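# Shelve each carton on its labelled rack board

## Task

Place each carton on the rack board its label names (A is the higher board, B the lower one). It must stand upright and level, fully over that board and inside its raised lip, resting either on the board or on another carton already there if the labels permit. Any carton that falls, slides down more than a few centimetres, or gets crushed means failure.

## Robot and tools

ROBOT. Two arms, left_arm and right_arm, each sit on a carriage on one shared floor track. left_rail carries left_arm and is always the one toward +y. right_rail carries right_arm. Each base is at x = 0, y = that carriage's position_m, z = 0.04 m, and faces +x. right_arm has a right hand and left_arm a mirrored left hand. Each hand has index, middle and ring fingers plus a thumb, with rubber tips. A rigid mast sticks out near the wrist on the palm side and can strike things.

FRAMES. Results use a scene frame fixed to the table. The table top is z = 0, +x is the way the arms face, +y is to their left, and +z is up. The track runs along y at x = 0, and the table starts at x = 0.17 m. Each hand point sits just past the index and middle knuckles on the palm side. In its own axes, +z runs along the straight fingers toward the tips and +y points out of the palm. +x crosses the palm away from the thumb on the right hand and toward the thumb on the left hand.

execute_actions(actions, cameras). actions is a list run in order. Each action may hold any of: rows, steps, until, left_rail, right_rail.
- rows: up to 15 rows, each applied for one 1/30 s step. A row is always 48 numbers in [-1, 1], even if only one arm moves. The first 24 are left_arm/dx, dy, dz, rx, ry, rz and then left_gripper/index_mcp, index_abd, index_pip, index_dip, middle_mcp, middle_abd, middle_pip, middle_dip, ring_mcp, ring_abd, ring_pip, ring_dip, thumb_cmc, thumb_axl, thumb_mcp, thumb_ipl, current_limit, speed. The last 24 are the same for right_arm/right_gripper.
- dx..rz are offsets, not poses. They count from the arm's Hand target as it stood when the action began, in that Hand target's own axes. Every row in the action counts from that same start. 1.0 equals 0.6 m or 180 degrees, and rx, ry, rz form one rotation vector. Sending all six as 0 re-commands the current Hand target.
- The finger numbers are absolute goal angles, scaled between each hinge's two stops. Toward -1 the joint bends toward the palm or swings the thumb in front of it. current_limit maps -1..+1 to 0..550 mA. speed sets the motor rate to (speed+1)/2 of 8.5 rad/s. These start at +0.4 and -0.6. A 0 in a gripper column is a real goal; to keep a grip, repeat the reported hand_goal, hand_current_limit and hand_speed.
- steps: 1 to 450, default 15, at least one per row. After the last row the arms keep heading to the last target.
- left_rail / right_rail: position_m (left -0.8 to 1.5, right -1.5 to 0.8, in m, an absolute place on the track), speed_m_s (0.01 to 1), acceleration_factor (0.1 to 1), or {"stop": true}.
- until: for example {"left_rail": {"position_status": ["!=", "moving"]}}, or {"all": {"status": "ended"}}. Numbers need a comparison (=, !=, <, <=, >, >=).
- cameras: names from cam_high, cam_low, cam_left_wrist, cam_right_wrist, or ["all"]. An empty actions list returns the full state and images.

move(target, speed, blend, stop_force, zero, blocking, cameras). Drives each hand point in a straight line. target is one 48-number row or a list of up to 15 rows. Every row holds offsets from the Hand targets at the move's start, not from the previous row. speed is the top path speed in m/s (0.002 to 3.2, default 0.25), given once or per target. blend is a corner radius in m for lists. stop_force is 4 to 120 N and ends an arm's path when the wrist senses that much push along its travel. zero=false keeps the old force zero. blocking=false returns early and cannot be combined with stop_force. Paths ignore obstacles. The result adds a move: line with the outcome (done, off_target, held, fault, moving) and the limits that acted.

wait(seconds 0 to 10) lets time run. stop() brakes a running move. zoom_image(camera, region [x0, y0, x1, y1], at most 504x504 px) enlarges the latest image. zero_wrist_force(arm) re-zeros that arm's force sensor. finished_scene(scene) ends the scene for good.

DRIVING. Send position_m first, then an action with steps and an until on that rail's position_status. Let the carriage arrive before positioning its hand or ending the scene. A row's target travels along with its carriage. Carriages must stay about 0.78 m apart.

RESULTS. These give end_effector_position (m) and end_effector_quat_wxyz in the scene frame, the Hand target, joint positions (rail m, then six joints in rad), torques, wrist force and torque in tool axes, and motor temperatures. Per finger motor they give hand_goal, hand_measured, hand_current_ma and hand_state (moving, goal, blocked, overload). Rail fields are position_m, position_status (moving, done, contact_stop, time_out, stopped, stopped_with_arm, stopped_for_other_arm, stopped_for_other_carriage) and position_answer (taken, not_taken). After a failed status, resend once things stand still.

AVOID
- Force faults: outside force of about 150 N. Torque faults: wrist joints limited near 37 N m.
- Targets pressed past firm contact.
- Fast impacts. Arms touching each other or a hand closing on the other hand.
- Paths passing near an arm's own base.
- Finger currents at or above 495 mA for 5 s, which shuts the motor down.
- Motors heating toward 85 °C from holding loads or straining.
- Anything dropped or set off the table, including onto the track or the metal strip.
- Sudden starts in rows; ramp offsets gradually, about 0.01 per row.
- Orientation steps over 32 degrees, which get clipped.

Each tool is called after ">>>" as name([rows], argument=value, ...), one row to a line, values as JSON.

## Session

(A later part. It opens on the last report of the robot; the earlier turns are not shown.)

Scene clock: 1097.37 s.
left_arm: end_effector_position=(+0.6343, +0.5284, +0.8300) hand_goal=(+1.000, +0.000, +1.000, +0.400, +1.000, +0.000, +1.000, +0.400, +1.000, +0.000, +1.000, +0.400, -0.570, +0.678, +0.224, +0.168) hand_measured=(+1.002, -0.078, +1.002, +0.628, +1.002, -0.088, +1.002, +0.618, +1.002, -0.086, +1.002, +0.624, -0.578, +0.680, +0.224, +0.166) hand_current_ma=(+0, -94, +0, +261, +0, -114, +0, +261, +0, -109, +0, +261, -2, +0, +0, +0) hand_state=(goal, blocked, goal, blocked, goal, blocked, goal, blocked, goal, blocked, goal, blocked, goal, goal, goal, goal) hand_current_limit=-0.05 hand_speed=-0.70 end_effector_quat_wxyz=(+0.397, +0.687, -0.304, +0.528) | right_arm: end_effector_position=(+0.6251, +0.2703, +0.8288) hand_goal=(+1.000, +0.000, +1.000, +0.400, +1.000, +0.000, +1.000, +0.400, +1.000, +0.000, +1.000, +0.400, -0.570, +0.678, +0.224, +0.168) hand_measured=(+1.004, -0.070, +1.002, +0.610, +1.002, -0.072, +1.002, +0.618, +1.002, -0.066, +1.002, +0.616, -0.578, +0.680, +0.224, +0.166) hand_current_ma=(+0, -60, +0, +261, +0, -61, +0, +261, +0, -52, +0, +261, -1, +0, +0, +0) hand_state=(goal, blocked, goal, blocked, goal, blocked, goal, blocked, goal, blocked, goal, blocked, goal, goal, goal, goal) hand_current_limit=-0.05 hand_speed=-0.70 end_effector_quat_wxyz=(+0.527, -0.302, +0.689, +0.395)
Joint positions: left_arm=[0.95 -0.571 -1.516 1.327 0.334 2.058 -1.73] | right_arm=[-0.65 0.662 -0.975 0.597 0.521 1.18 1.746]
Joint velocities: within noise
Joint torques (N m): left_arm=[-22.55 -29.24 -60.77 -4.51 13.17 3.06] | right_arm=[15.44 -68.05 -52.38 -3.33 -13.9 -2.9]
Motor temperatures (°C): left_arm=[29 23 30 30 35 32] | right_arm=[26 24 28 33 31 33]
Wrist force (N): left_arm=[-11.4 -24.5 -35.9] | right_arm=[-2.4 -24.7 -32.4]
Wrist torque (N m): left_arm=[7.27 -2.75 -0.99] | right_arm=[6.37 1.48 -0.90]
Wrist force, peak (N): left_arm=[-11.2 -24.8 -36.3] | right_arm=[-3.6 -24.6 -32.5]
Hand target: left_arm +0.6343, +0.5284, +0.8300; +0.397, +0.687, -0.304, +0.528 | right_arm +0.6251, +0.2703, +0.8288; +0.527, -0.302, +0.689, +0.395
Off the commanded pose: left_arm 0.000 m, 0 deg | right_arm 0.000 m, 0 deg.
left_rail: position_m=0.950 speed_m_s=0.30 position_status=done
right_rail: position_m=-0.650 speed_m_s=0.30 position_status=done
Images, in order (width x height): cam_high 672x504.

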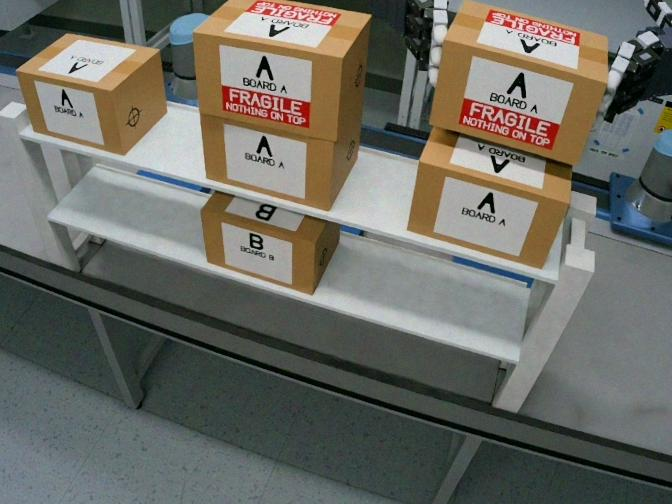

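>>> move(target=[0.012076,-0.039038,0.02254,0,0,0,1,0,1,0.4,1,0,1,0.4,1,0,1,0.4,-0.571,0.678,0.2247,0.1676,-0.05,-0.7,-0.012076,-0.039038,0.02254,0,0,0,1,0,1,0.4,1,0,1,0.4,1,0,1,0.4,-0.571,0.678,0.2247,0.1676,-0.05,-0.7], speed=0.025, cameras=["cam_high", "cam_left_wrist", "cam_right_wrist"])

>>> zoom_image(camera="cam_high", region=[390, 40, 640, 290])

Scene clock: 1100.43 s.
left_arm: end_effector_position=(+0.6622, +0.5284, +0.8301) hand_goal=(+1.000, +0.000, +1.000, +0.400, +1.000, +0.000, +1.000, +0.400, +1.000, +0.000, +1.000, +0.400, -0.570, +0.678, +0.224, +0.168) hand_measured=(+1.002, -0.078, +1.002, +0.628, +1.002, -0.088, +1.002, +0.618, +1.002, -0.086, +1.002, +0.624, -0.578, +0.680, +0.224, +0.166) hand_current_ma=(+0, -94, +0, +261, +0, -114, +0, +261, +0, -109, +0, +261, -2, +0, +0, +0) hand_state=(goal, blocked, goal, blocked, goal, blocked, goal, blocked, goal, blocked, goal, blocked, goal, goal, goal, goal) hand_current_limit=-0.05 hand_speed=-0.70 end_effector_quat_wxyz=(+0.397, +0.687, -0.304, +0.528) | right_arm: end_effector_position=(+0.6530, +0.2702, +0.8287) hand_goal=(+1.000, +0.000, +1.000, +0.400, +1.000, +0.000, +1.000, +0.400, +1.000, +0.000, +1.000, +0.400, -0.570, +0.678, +0.224, +0.168) hand_measured=(+1.004, -0.070, +1.002, +0.610, +1.002, -0.072, +1.002, +0.618, +1.002, -0.066, +1.002, +0.616, -0.578, +0.680, +0.224, +0.166) hand_current_ma=(+0, -60, +0, +261, +0, -61, +0, +261, +0, -52, +0, +261, -1, +0, +0, +0) hand_state=(goal, blocked, goal, blocked, goal, blocked, goal, blocked, goal, blocked, goal, blocked, goal, goal, goal, goal) hand_current_limit=-0.05 hand_speed=-0.70 end_effector_quat_wxyz=(+0.527, -0.302, +0.689, +0.395)
Joint positions: left_arm=[0.95 -0.546 -1.468 1.276 0.34 2.082 -1.726] | right_arm=[-0.65 0.642 -0.921 0.507 0.559 1.161 1.743]
Joint torques (N m): left_arm=[-16.61 -34.79 -61.55 -3.87 12.84 3.08] | right_arm=[15.6 -73.2 -50.92 -3.17 -13.64 -2.9]
Wrist force (N): left_arm=[-11.3 -24.0 -34.5] | right_arm=[-2.9 -23.8 -31.3]
Wrist torque (N m): left_arm=[6.99 -2.72 -1.01] | right_arm=[6.16 1.52 -0.91]
Wrist force, peak (N): left_arm=[-11.1 -24.5 -36.8] | right_arm=[-3.1 -24.3 -32.6]
Hand target: left_arm +0.6623, +0.5284, +0.8301; +0.397, +0.687, -0.304, +0.528 | right_arm +0.6531, +0.2702, +0.8287; +0.527, -0.302, +0.689, +0.395
Off the commanded pose: left_arm 0.000 m, 0 deg | right_arm 0.000 m, 0 deg.
left_rail: position_m=0.950 speed_m_s=0.30 position_status=done
right_rail: position_m=-0.650 speed_m_s=0.30 position_status=done
move: done
Images, in order (width x height): cam_high 672x504, cam_left_wrist 672x504, cam_right_wrist 672x504.

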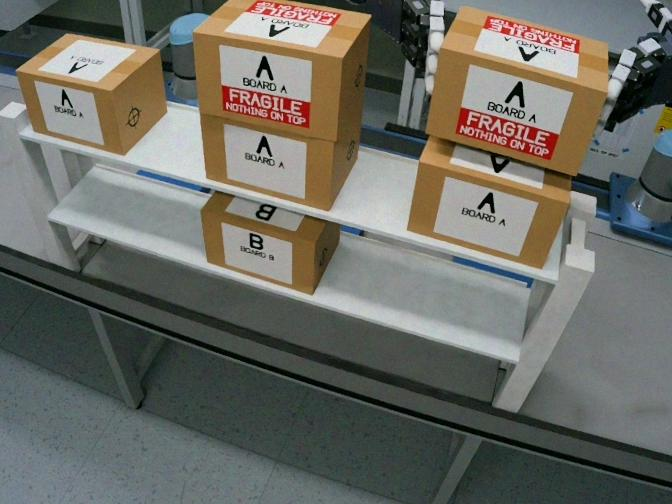

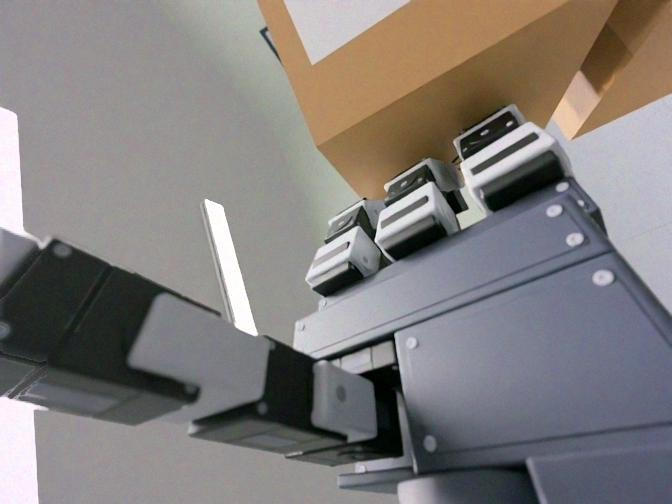

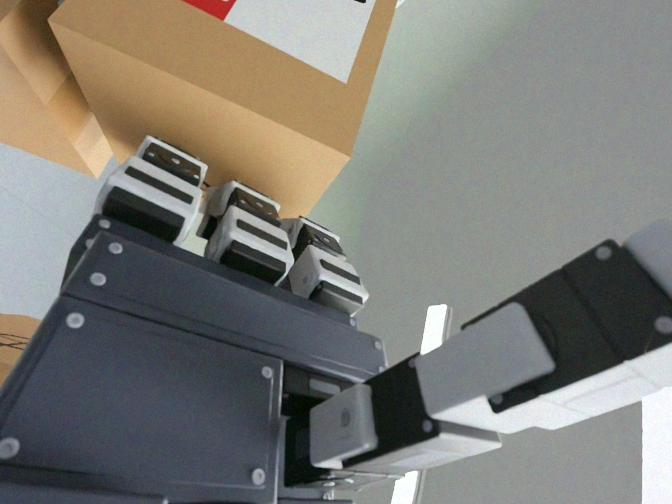

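Scaled by 2.016 from the camera's 672x504 image, which has a finer 960x720 frame.

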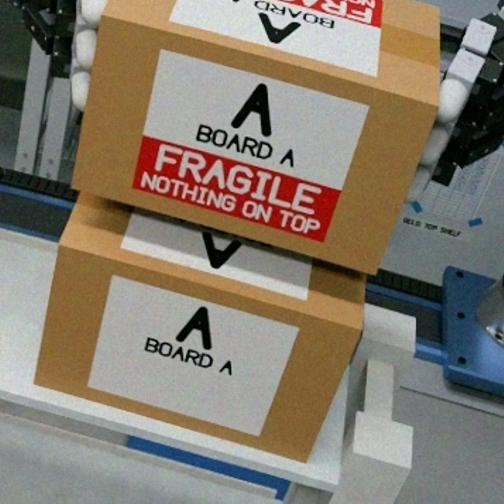

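>>> move(target=[-0.08049,-0.018675,0.010785,0,0,0,1,0,1,0.4,1,0,1,0.4,1,0,1,0.4,-0.571,0.678,0.2247,0.1676,-0.05,-0.7,0.08049,-0.018675,0.010785,0,0,0,1,0,1,0.4,1,0,1,0.4,1,0,1,0.4,-0.571,0.678,0.2247,0.1676,-0.05,-0.7], speed=0.01, stop_force=5, cameras=["cam_high", "cam_left_wrist", "cam_right_wrist"])

>>> zoom_image(camera="cam_high", region=[390, 40, 640, 290])

Scene clock: 1106.77 s.
left_arm: end_effector_position=(+0.6623, +0.5284, +0.7934) hand_goal=(+1.000, +0.000, +1.000, +0.400, +1.000, +0.000, +1.000, +0.400, +1.000, +0.000, +1.000, +0.400, -0.570, +0.678, +0.224, +0.168) hand_measured=(+1.002, -0.078, +1.002, +0.628, +1.002, -0.088, +1.002, +0.618, +1.002, -0.086, +1.002, +0.624, -0.578, +0.680, +0.224, +0.166) hand_current_ma=(+0, -93, +0, +261, +0, -114, +0, +261, +0, -109, +0, +261, -2, +0, +0, +0) hand_state=(goal, blocked, goal, blocked, goal, blocked, goal, blocked, goal, blocked, goal, blocked, goal, goal, goal, goal) hand_current_limit=-0.05 hand_speed=-0.70 end_effector_quat_wxyz=(+0.397, +0.687, -0.304, +0.528) | right_arm: end_effector_position=(+0.6529, +0.2701, +0.7888) hand_goal=(+1.000, +0.000, +1.000, +0.400, +1.000, +0.000, +1.000, +0.400, +1.000, +0.000, +1.000, +0.400, -0.570, +0.678, +0.224, +0.168) hand_measured=(+1.004, -0.030, +1.002, +0.610, +1.002, -0.030, +1.002, +0.618, +1.002, -0.024, +1.002, +0.616, -0.578, +0.680, +0.224, +0.166) hand_current_ma=(+0, -11, +0, +261, +0, -11, +0, +261, +0, -7, +0, +261, -1, +0, +0, +0) hand_state=(goal, blocked, goal, blocked, goal, blocked, goal, blocked, goal, blocked, goal, blocked, goal, goal, goal, goal) hand_current_limit=-0.05 hand_speed=-0.70 end_effector_quat_wxyz=(+0.527, -0.302, +0.689, +0.395)
Joint positions: left_arm=[0.95 -0.546 -1.478 1.352 0.274 2.083 -1.726] | right_arm=[-0.65 0.642 -0.964 0.653 0.455 1.161 1.743]
Joint torques (N m): left_arm=[-32.17 -32.37 -59.71 -3.53 9.94 2.42] | right_arm=[38.71 -68.88 -52.85 -2.97 -4.71 1.43]
Wrist force (N): left_arm=[-8.1 -23.5 -36.2] | right_arm=[-4.4 -23.7 -32.3]
Wrist torque (N m): left_arm=[7.22 -2.43 -0.60] | right_arm=[6.39 1.37 -1.04]
Wrist force, peak (N): left_arm=[-7.9 -23.7 -36.5] | right_arm=[-7.3 -22.5 -34.2]
Hand target: left_arm +0.6623, +0.5284, +0.7934; +0.397, +0.687, -0.304, +0.528 (not the last commanded pose) | right_arm +0.6529, +0.2701, +0.7888; +0.527, -0.302, +0.689, +0.395 (not the last commanded pose)
Off the commanded pose: left_arm 0.013 m, 0 deg | right_arm 0.010 m, 0 deg.
left_rail: position_m=0.950 speed_m_s=0.30 position_status=done
right_rail: position_m=-0.650 speed_m_s=0.30 position_status=done
move: contact (left_arm, right_arm)
Images, in order (width x height): cam_high 672x504, cam_left_wrist 672x504, cam_right_wrist 672x504.

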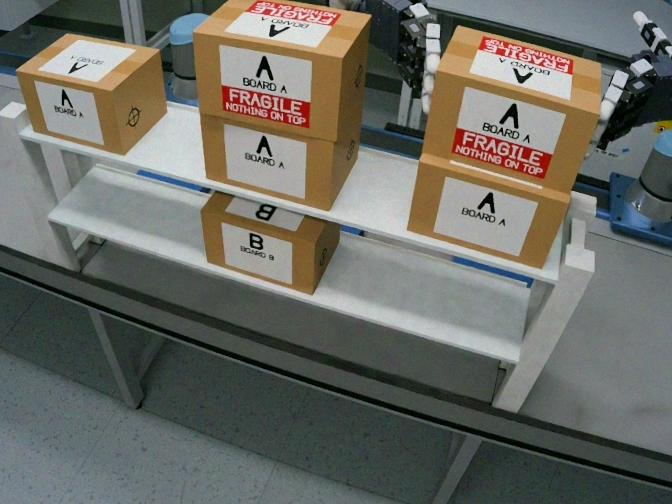

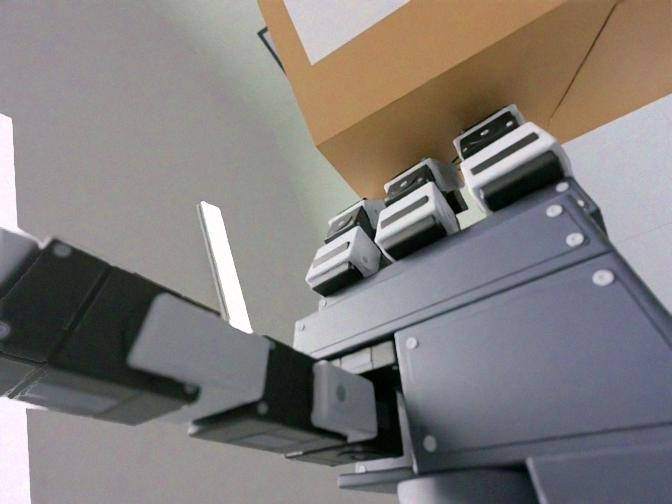

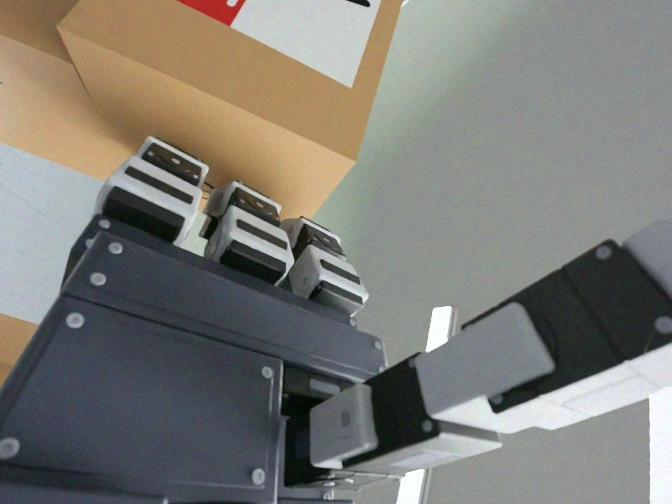

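Scaled by 2.016 from the camera's 672x504 image, which has a finer 960x720 frame.

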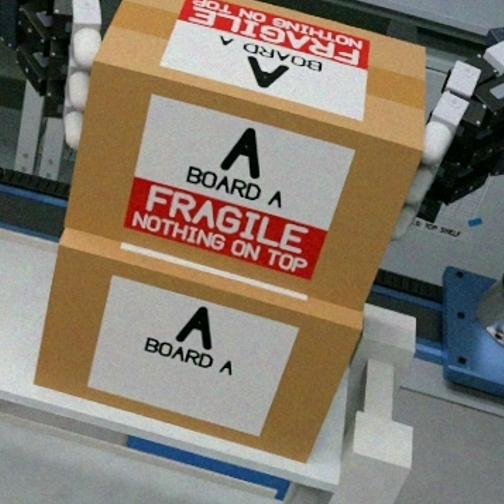

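>>> zoom_image(camera="cam_high", region=[400, 110, 600, 260])

>>> zoom_image(camera="cam_left_wrist", region=[460, 0, 672, 160])

>>> zoom_image(camera="cam_right_wrist", region=[0, 0, 212, 160])

Scaled by 2.520 from the camera's 672x504 image, which has a finer 960x720 frame.

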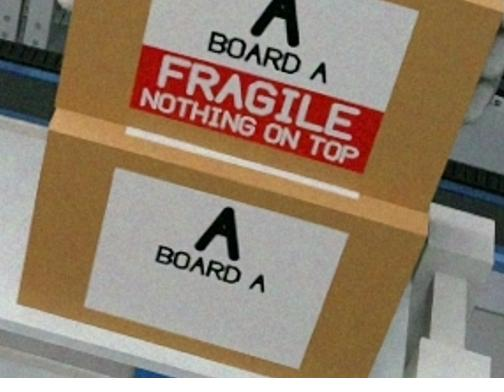

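Scaled by 2.377 from the camera's 672x504 image, which has a finer 960x720 frame.

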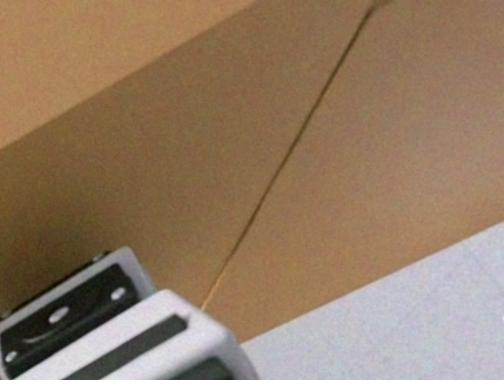

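Scaled by 2.377 from the camera's 672x504 image, which has a finer 960x720 frame.

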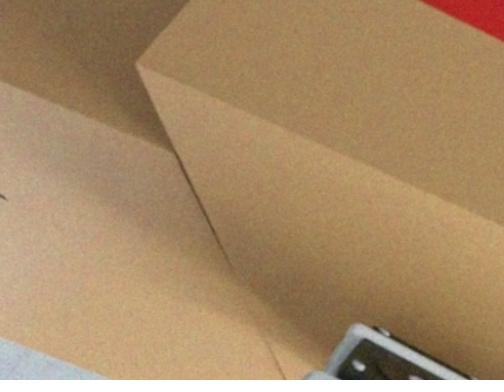

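>>> move(target=[-0.005634,-0.001307,0.000755,0,0,0,1,0,1,0.4,1,0,1,0.4,1,0,1,0.4,-0.571,0.678,0.2247,0.1676,-0.05,-0.7,0.005634,-0.001307,0.000755,0,0,0,1,0,1,0.4,1,0,1,0.4,1,0,1,0.4,-0.571,0.678,0.2247,0.1676,-0.05,-0.7], speed=0.01, cameras=["cam_high", "cam_left_wrist", "cam_right_wrist"])

>>> zoom_image(camera="cam_left_wrist", region=[460, 0, 672, 160])

>>> zoom_image(camera="cam_right_wrist", region=[0, 0, 212, 160])

Scene clock: 1110.73 s.
left_arm: end_effector_position=(+0.6623, +0.5284, +0.7900) hand_goal=(+1.000, +0.000, +1.000, +0.400, +1.000, +0.000, +1.000, +0.400, +1.000, +0.000, +1.000, +0.400, -0.570, +0.678, +0.224, +0.168) hand_measured=(+1.002, -0.046, +1.002, +0.628, +1.002, -0.056, +1.002, +0.618, +1.002, -0.054, +1.002, +0.624, -0.578, +0.680, +0.224, +0.166) hand_current_ma=(+0, -37, +0, +261, +0, -51, +0, +261, +0, -49, +0, +261, -2, +0, +0, +0) hand_state=(goal, blocked, goal, blocked, goal, blocked, goal, blocked, goal, blocked, goal, blocked, goal, goal, goal, goal) hand_current_limit=-0.05 hand_speed=-0.70 end_effector_quat_wxyz=(+0.397, +0.687, -0.304, +0.528) | right_arm: end_effector_position=(+0.6529, +0.2701, +0.7853) hand_goal=(+1.000, +0.000, +1.000, +0.400, +1.000, +0.000, +1.000, +0.400, +1.000, +0.000, +1.000, +0.400, -0.570, +0.678, +0.224, +0.168) hand_measured=(+1.004, +0.002, +1.002, +0.610, +1.002, +0.002, +1.002, +0.618, +1.002, +0.006, +1.002, +0.616, -0.578, +0.680, +0.224, +0.166) hand_current_ma=(+0, +0, +0, +261, +0, +0, +0, +261, +0, +1, +0, +261, -1, +0, +0, +0) hand_state=(goal, goal, goal, blocked, goal, goal, goal, blocked, goal, goal, goal, blocked, goal, goal, goal, goal) hand_current_limit=-0.05 hand_speed=-0.70 end_effector_quat_wxyz=(+0.527, -0.302, +0.689, +0.395)
Joint positions: left_arm=[0.95 -0.546 -1.479 1.359 0.268 2.083 -1.726] | right_arm=[-0.65 0.642 -0.967 0.664 0.447 1.161 1.743]
Joint torques (N m): left_arm=[-30.6 -49.84 -36.17 -11.63 9.93 2.36] | right_arm=[38.19 -83.62 -30.93 -7.71 -4.89 0.37]
Wrist force (N): left_arm=[-2.0 -21.4 -41.8] | right_arm=[-9.0 -21.4 -37.0]
Wrist torque (N m): left_arm=[7.80 -1.96 0.10] | right_arm=[6.88 0.83 -1.60]
Wrist force, peak (N): left_arm=[-1.9 -21.6 -41.9] | right_arm=[-9.6 -21.3 -37.7]
Hand target: left_arm +0.6623, +0.5284, +0.7899; +0.397, +0.687, -0.304, +0.528 | right_arm +0.6529, +0.2701, +0.7853; +0.527, -0.302, +0.689, +0.395
Off the commanded pose: left_arm 0.000 m, 0 deg | right_arm 0.000 m, 0 deg.
left_rail: position_m=0.950 speed_m_s=0.30 position_status=done
right_rail: position_m=-0.650 speed_m_s=0.30 position_status=done
move: done
Images, in order (width x height): cam_high 672x504, cam_left_wrist 672x504, cam_right_wrist 672x504.

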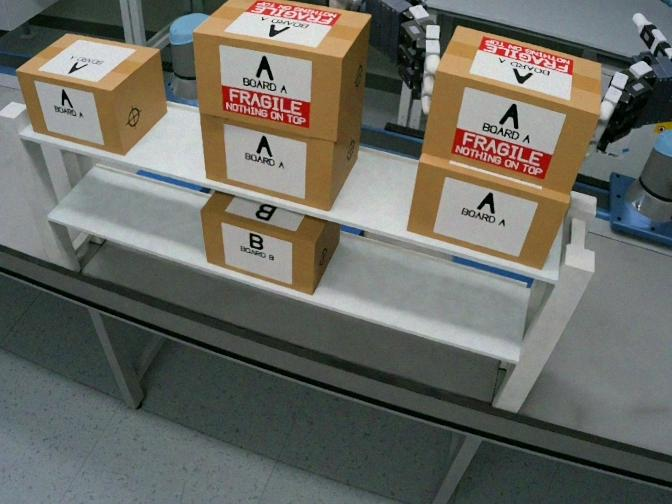

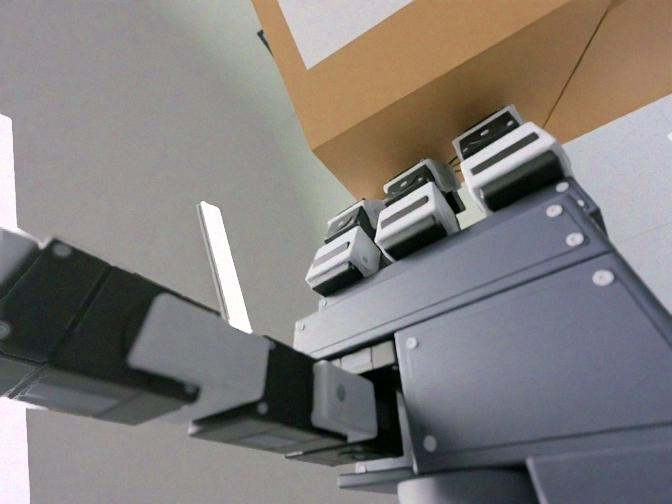

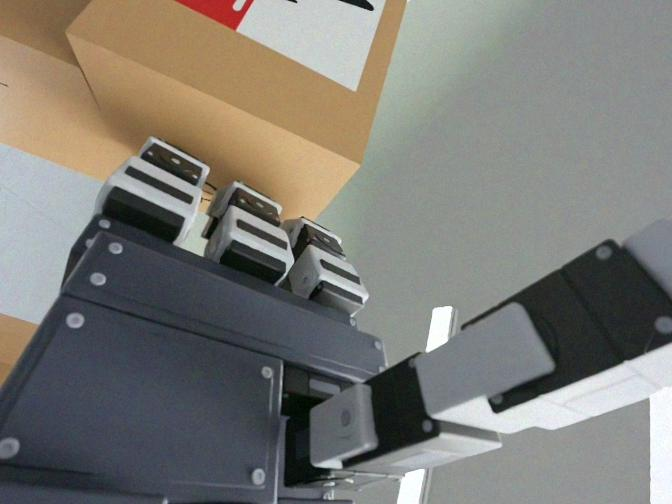

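Scaled by 2.377 from the camera's 672x504 image, which has a finer 960x720 frame.

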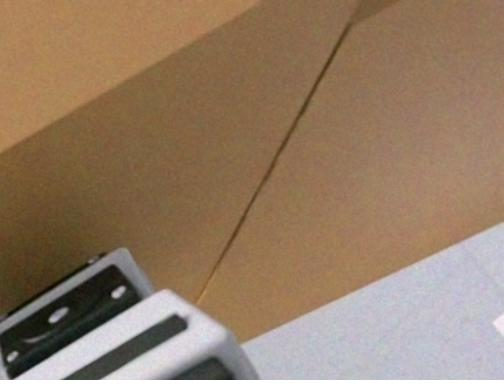

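Scaled by 2.377 from the camera's 672x504 image, which has a finer 960x720 frame.

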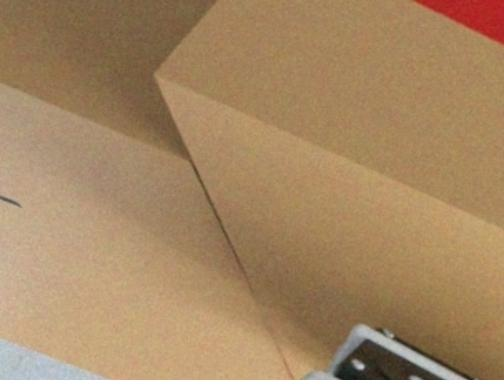

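>>> move([
  [0,0,0,0,0,0,1,0,1,0.4,1,0,1,0.4,1,0,1,0.4,-0.571,0.678,0.2247,0.1676,-0.05,-0.7,0,0,0,0,0,0,1,0,1,0.4,1,0,1,0.4,1,0,1,0.4,-0.571,0.678,0.2247,0.1676,-0.05,-0.7],
  [0,0,0,0,0,0,1,0,1,0.9,1,0,1,0.9,1,0,1,0.9,-0.571,0.678,0.2247,0.1676,-0.05,-0.7,0,0,0,0,0,0,1,0,1,0.9,1,0,1,0.9,1,0,1,0.9,-0.571,0.678,0.2247,0.1676,-0.05,-0.7],
  [0,-0.01667,-0.02887,0,0,0,1,0,1,0.9,1,0,1,0.9,1,0,1,0.9,-0.571,0.678,0.2247,0.1676,-0.05,-0.7,0,-0.01667,-0.02887,0,0,0,1,0,1,0.9,1,0,1,0.9,1,0,1,0.9,-0.571,0.678,0.2247,0.1676,-0.05,-0.7],
  [-0.069008,0.206402,-0.15767,0,0,0,1,0,1,0.9,1,0,1,0.9,1,0,1,0.9,-0.571,0.678,0.2247,0.1676,-0.05,-0.7,0.069008,0.206402,-0.15767,0,0,0,1,0,1,0.9,1,0,1,0.9,1,0,1,0.9,-0.571,0.678,0.2247,0.1676,-0.05,-0.7],
], speed=[0.01, 0.01, 0.02, 0.07], cameras=["cam_high", "cam_left_wrist", "cam_right_wrist"])

>>> zoom_image(camera="cam_high", region=[390, 40, 640, 290])

Scene clock: 1118.00 s.
left_arm: end_effector_position=(+0.5023, +0.5484, +0.7898) hand_goal=(+1.000, +0.000, +1.000, +0.900, +1.000, +0.000, +1.000, +0.900, +1.000, +0.000, +1.000, +0.900, -0.570, +0.678, +0.224, +0.168) hand_measured=(+1.000, -0.012, +1.000, +0.898, +1.000, -0.012, +1.000, +0.898, +1.000, -0.010, +1.000, +0.896, -0.578, +0.680, +0.224, +0.166) hand_current_ma=(+0, -3, +0, +0, +0, -3, +0, +0, +0, -3, +0, +0, -2, +0, +0, +0) hand_state=(goal, goal, goal, goal, goal, goal, goal, goal, goal, goal, goal, goal, goal, goal, goal, goal) hand_current_limit=-0.05 hand_speed=-0.70 end_effector_quat_wxyz=(+0.397, +0.687, -0.304, +0.528) | right_arm: end_effector_position=(+0.4929, +0.2511, +0.7857) hand_goal=(+1.000, +0.000, +1.000, +0.900, +1.000, +0.000, +1.000, +0.900, +1.000, +0.000, +1.000, +0.900, -0.570, +0.678, +0.224, +0.168) hand_measured=(+1.000, +0.000, +1.000, +0.896, +1.000, +0.000, +1.000, +0.898, +1.000, +0.000, +1.000, +0.898, -0.578, +0.680, +0.224, +0.166) hand_current_ma=(+0, +0, +0, +0, +0, +0, +0, +0, +0, +0, +0, +0, -1, +0, +0, +0) hand_state=(goal, goal, goal, goal, goal, goal, goal, goal, goal, goal, goal, goal, goal, goal, goal, goal) hand_current_limit=-0.05 hand_speed=-0.70 end_effector_quat_wxyz=(+0.527, -0.302, +0.689, +0.395)
Joint positions: left_arm=[0.95 -0.692 -1.754 1.621 0.272 1.937 -1.749] | right_arm=[-0.65 0.75 -1.214 1.036 0.316 1.267 1.759]
Joint torques (N m): left_arm=[-17.26 -36.13 -33.47 1.69 -2.93 -2.56] | right_arm=[11.77 -86.5 -34.4 -3.62 3.65 3.28]
Wrist force (N): left_arm=[0.5 -0.6 -1.7] | right_arm=[-8.9 1.6 1.9]
Wrist torque (N m): left_arm=[0.20 -0.17 0.24] | right_arm=[-0.06 0.88 -1.03]
Wrist force, peak (N): left_arm=[-1.4 -21.2 -42.1] | right_arm=[-9.5 -21.9 -37.8]
Hand target: left_arm +0.5023, +0.5484, +0.7898; +0.397, +0.687, -0.304, +0.528 | right_arm +0.4928, +0.2511, +0.7858; +0.527, -0.302, +0.689, +0.395
Off the commanded pose: left_arm 0.000 m, 0 deg | right_arm 0.000 m, 0 deg.
left_rail: position_m=0.950 speed_m_s=0.30 position_status=done
right_rail: position_m=-0.650 speed_m_s=0.30 position_status=done
move: done
Images, in order (width x height): cam_high 672x504, cam_left_wrist 672x504, cam_right_wrist 672x504.

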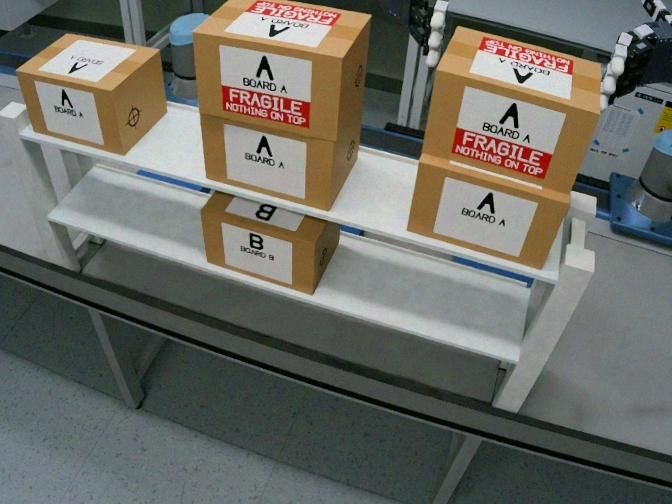

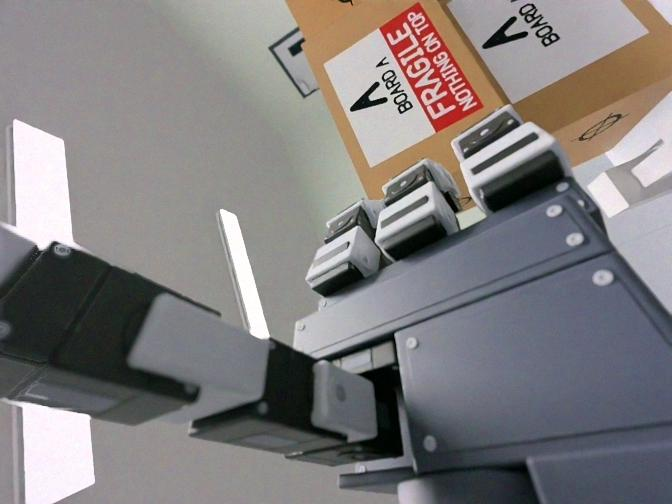

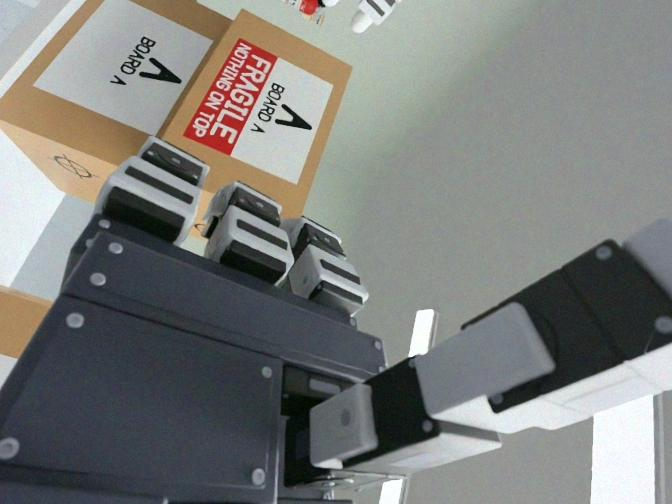

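Scaled by 2.016 from the camera's 672x504 image, which has a finer 960x720 frame.

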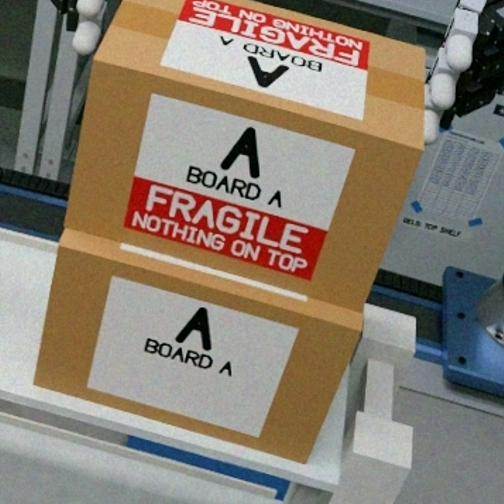

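>>> zoom_image(camera="cam_left_wrist", region=[280, 0, 672, 240])

>>> zoom_image(camera="cam_right_wrist", region=[0, 0, 380, 240])

Scaled by 1.286 from the camera's 672x504 image, which has a finer 960x720 frame.

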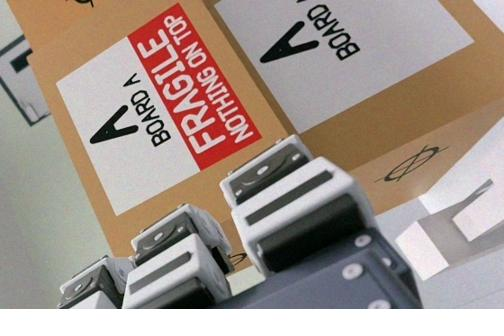

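Scaled by 1.326 from the camera's 672x504 image, which has a finer 960x720 frame.

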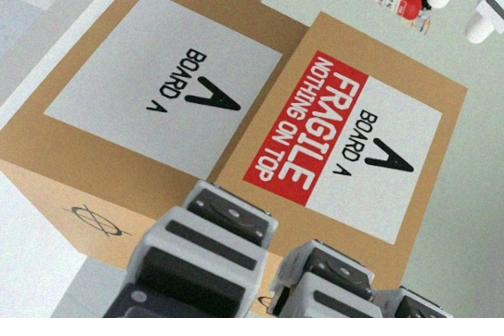

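>>> move([
  [-0.044122,0.142627,-0.082352,0,0,0,1,0,1,0.9,1,0,1,0.9,1,0,1,0.9,-0.571,0.678,0.2247,0.1676,-0.05,-0.7,0.040025,0.129382,-0.074704,0,0,0,1,0,1,0.9,1,0,1,0.9,1,0,1,0.9,-0.571,0.678,0.2247,0.1676,-0.05,-0.7],
  [-0.082435,0.184069,0.009957,0,0,0,1,0,1,0.65,1,0,1,0.65,1,0,1,0.65,-0.571,0.678,0.2247,0.1676,0.5,-0.7,0.071899,0.172735,0.017464,0,0,0,1,0,1,0.65,1,0,1,0.65,1,0,1,0.65,-0.571,0.678,0.2247,0.1676,0.5,-0.7],
  [-0.039305,0.044649,0.090457,0,0,0,1,0,1,0.65,1,0,1,0.65,1,0,1,0.65,-0.571,0.678,0.2247,0.1676,0.5,-0.7,0.028769,0.033315,0.097964,0,0,0,1,0,1,0.65,1,0,1,0.65,1,0,1,0.65,-0.571,0.678,0.2247,0.1676,0.5,-0.7],
], speed=[0.08, 0.1, 0.06], cameras=["cam_high", "cam_left_wrist", "cam_right_wrist"])

>>> zoom_image(camera="cam_left_wrist", region=[280, 0, 672, 240])

>>> zoom_image(camera="cam_right_wrist", region=[0, 0, 380, 240])

Scene clock: 1126.77 s.
left_arm: end_effector_position=(+0.5000, +0.4880, +0.7661) hand_goal=(+1.000, +0.000, +1.000, +0.650, +1.000, +0.000, +1.000, +0.650, +1.000, +0.000, +1.000, +0.650, -0.570, +0.678, +0.224, +0.168) hand_measured=(+1.000, -0.012, +1.000, +0.652, +1.000, -0.012, +1.000, +0.652, +1.000, -0.010, +1.000, +0.654, -0.578, +0.680, +0.224, +0.166) hand_current_ma=(+0, -3, +0, +0, +0, -3, +0, +0, +0, -2, +0, +0, -2, +0, +0, +0) hand_state=(goal, goal, goal, goal, goal, goal, goal, goal, goal, goal, goal, goal, goal, goal, goal, goal) hand_current_limit=0.50 hand_speed=-0.70 end_effector_quat_wxyz=(+0.397, +0.687, -0.304, +0.528) | right_arm: end_effector_position=(+0.5002, +0.3119, +0.7659) hand_goal=(+1.000, +0.000, +1.000, +0.650, +1.000, +0.000, +1.000, +0.650, +1.000, +0.000, +1.000, +0.650, -0.570, +0.678, +0.224, +0.168) hand_measured=(+1.000, +0.000, +1.000, +0.654, +1.000, +0.000, +1.000, +0.652, +1.000, +0.000, +1.000, +0.652, -0.578, +0.680, +0.224, +0.166) hand_current_ma=(+0, +0, +0, +0, +0, +0, +0, +0, +0, +0, +0, +0, -1, +0, +0, +0) hand_state=(goal, goal, goal, goal, goal, goal, goal, goal, goal, goal, goal, goal, goal, goal, goal, goal) hand_current_limit=0.50 hand_speed=-0.70 end_effector_quat_wxyz=(+0.527, -0.302, +0.689, +0.395)
Joint positions: left_arm=[0.95 -0.795 -1.725 1.638 0.22 1.836 -1.763] | right_arm=[-0.65 0.798 -1.113 0.927 0.323 1.315 1.766]
Joint torques (N m): left_arm=[15.98 -19.04 -49 -5.18 2.72 2.49] | right_arm=[-14.52 -69 -51.71 0.55 -3.5 -2.98]
Wrist force (N): left_arm=[0.5 -0.3 -1.6] | right_arm=[-8.8 1.7 2.5]
Wrist torque (N m): left_arm=[0.25 -0.18 -0.03] | right_arm=[-0.11 0.86 -0.82]
Wrist force, peak (N): left_arm=[0.7 -0.9 -2.7] | right_arm=[-9.2 2.1 2.0]
Hand target: left_arm +0.5000, +0.4880, +0.7661; +0.397, +0.687, -0.304, +0.528 | right_arm +0.5003, +0.3119, +0.7659; +0.527, -0.302, +0.689, +0.395
Off the commanded pose: left_arm 0.000 m, 0 deg | right_arm 0.000 m, 0 deg.
left_rail: position_m=0.950 speed_m_s=0.30 position_status=done
right_rail: position_m=-0.650 speed_m_s=0.30 position_status=done
move: done
Images, in order (width x height): cam_high 672x504, cam_left_wrist 672x504, cam_right_wrist 672x504.

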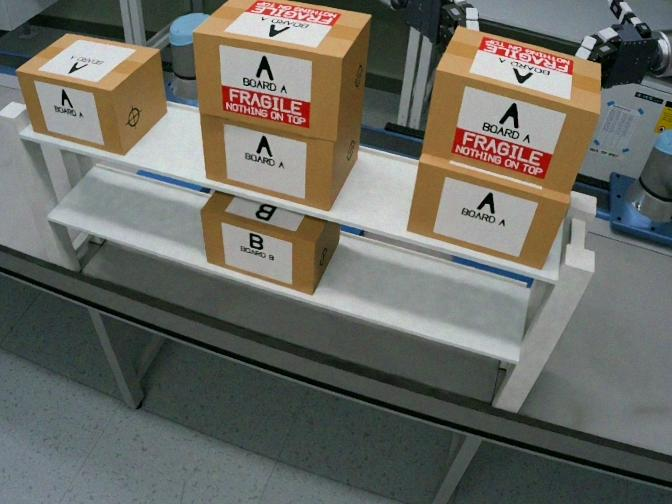

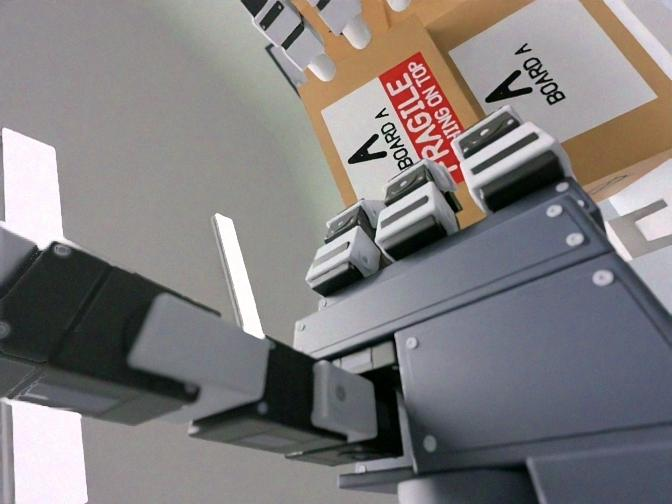

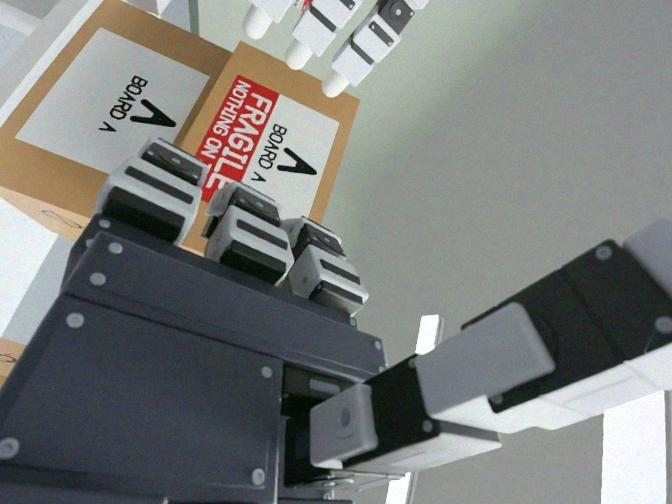

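Scaled by 1.286 from the camera's 672x504 image, which has a finer 960x720 frame.

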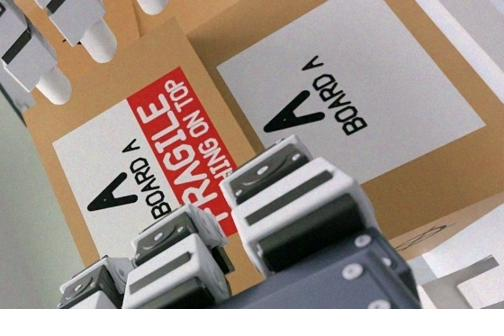

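Scaled by 1.326 from the camera's 672x504 image, which has a finer 960x720 frame.

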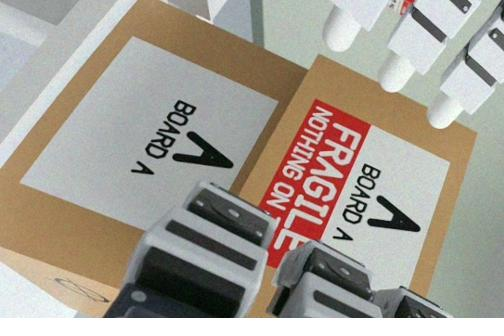

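>>> move(target=[0.019409,-0.062739,0.036225,0,0,0,1,0,1,0.65,1,0,1,0.65,1,0,1,0.65,-0.571,0.678,0.2247,0.1676,0.5,-0.7,-0.019409,-0.062739,0.036225,0,0,0,1,0,1,0.65,1,0,1,0.65,1,0,1,0.65,-0.571,0.678,0.2247,0.1676,0.5,-0.7], speed=0.015, stop_force=10, cameras=["cam_high", "cam_left_wrist", "cam_right_wrist"])

>>> zoom_image(camera="cam_high", region=[400, 110, 600, 260])

>>> zoom_image(camera="cam_left_wrist", region=[240, 0, 672, 240])

>>> zoom_image(camera="cam_right_wrist", region=[0, 0, 420, 240])

Scene clock: 1131.53 s.
left_arm: end_effector_position=(+0.5450, +0.4880, +0.7661) hand_goal=(+1.000, +0.000, +1.000, +0.650, +1.000, +0.000, +1.000, +0.650, +1.000, +0.000, +1.000, +0.650, -0.570, +0.678, +0.224, +0.168) hand_measured=(+1.000, -0.012, +1.000, +0.652, +1.000, -0.012, +1.000, +0.652, +1.000, -0.010, +1.000, +0.654, -0.578, +0.680, +0.224, +0.166) hand_current_ma=(+0, -3, +0, +0, +0, -3, +0, +0, +0, -2, +0, +0, -2, +0, +0, +0) hand_state=(goal, goal, goal, goal, goal, goal, goal, goal, goal, goal, goal, goal, goal, goal, goal, goal) hand_current_limit=0.50 hand_speed=-0.70 end_effector_quat_wxyz=(+0.397, +0.687, -0.304, +0.528) | right_arm: end_effector_position=(+0.5453, +0.3116, +0.7657) hand_goal=(+1.000, +0.000, +1.000, +0.650, +1.000, +0.000, +1.000, +0.650, +1.000, +0.000, +1.000, +0.650, -0.570, +0.678, +0.224, +0.168) hand_measured=(+1.000, +0.008, +1.000, +0.658, +1.000, +0.000, +1.000, +0.652, +1.000, +0.000, +1.000, +0.652, -0.578, +0.680, +0.224, +0.166) hand_current_ma=(+0, +1, +0, +1, +0, +0, +0, +0, +0, +0, +0, +0, -1, +0, +0, +0) hand_state=(goal, goal, goal, goal, goal, goal, goal, goal, goal, goal, goal, goal, goal, goal, goal, goal) hand_current_limit=0.50 hand_speed=-0.70 end_effector_quat_wxyz=(+0.527, -0.302, +0.689, +0.395)
Joint positions: left_arm=[0.95 -0.73 -1.653 1.575 0.214 1.9 -1.754] | right_arm=[-0.65 0.76 -1.061 0.848 0.351 1.277 1.761]
Joint torques (N m): left_arm=[15.28 -19.6 -49.81 -5.53 2.14 2.5] | right_arm=[-17.16 -68.66 -50.47 0.61 -3.11 -2.64]
Wrist force (N): left_arm=[0.2 2.1 -4.4] | right_arm=[-9.4 3.3 -1.0]
Wrist torque (N m): left_arm=[0.52 -0.11 -0.02] | right_arm=[0.07 0.73 -0.99]
Wrist force, peak (N): left_arm=[0.5 2.1 -4.7] | right_arm=[-9.7 4.9 -2.4]
Hand target: left_arm +0.5450, +0.4880, +0.7661; +0.397, +0.687, -0.304, +0.528 | right_arm +0.5453, +0.3116, +0.7657; +0.527, -0.302, +0.689, +0.395
Off the commanded pose: left_arm 0.000 m, 0 deg | right_arm 0.000 m, 0 deg.
left_rail: position_m=0.950 speed_m_s=0.30 position_status=done
right_rail: position_m=-0.650 speed_m_s=0.30 position_status=done
move: done
Images, in order (width x height): cam_high 672x504, cam_left_wrist 672x504, cam_right_wrist 672x504.

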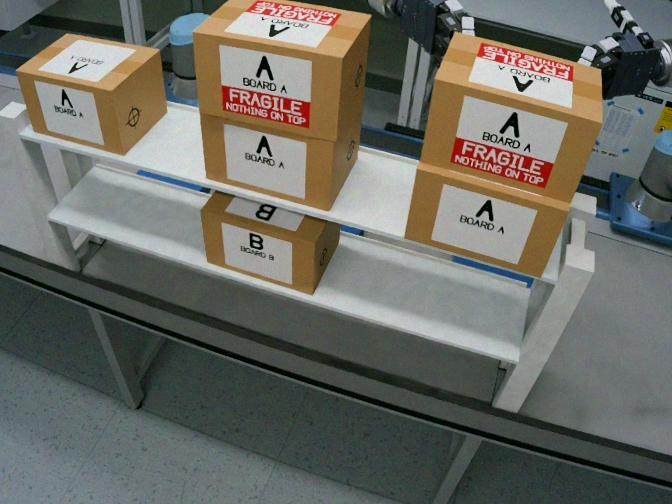

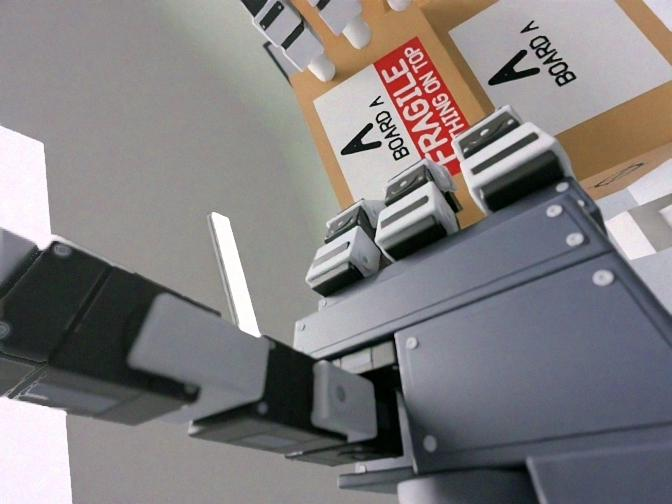

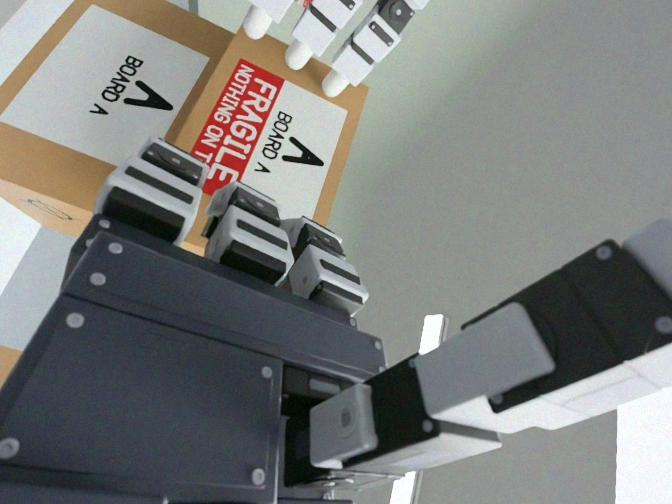

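Scaled by 2.520 from the camera's 672x504 image, which has a finer 960x720 frame.

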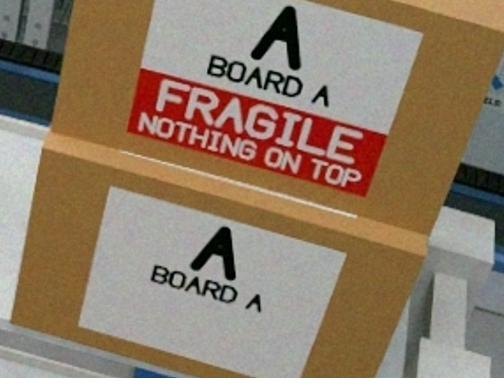

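Scaled by 1.167 from the camera's 672x504 image, which has a finer 960x720 frame.

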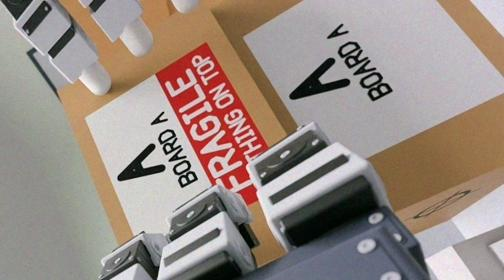

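Scaled by 1.200 from the camera's 672x504 image, which has a finer 960x720 frame.

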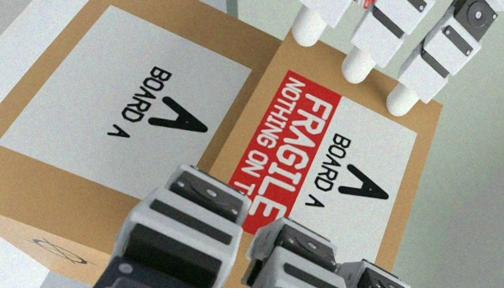

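>>> zoom_image(camera="cam_high", region=[380, 210, 500, 300])

>>> zoom_image(camera="cam_high", region=[480, 210, 600, 300])

Scaled by 4.200 from the camera's 672x504 image, which has a finer 960x720 frame.

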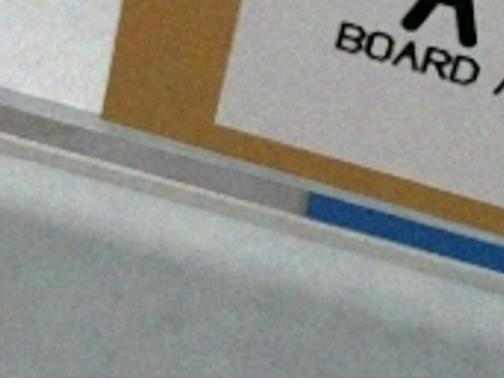

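Scaled by 4.200 from the camera's 672x504 image, which has a finer 960x720 frame.

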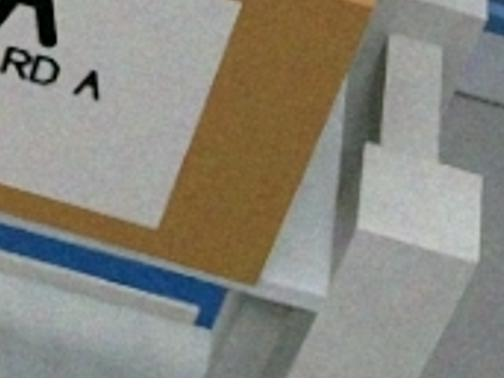

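>>> zoom_image(camera="cam_high", region=[180, 140, 360, 260])

>>> zoom_image(camera="cam_high", region=[0, 80, 180, 200])

Scaled by 2.800 from the camera's 672x504 image, which has a finer 960x720 frame.

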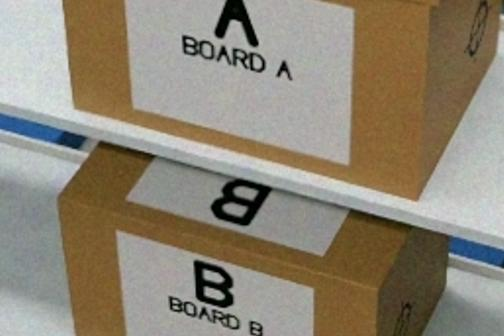

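Scaled by 2.800 from the camera's 672x504 image, which has a finer 960x720 frame.

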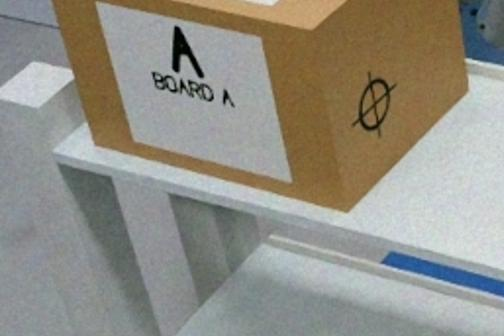

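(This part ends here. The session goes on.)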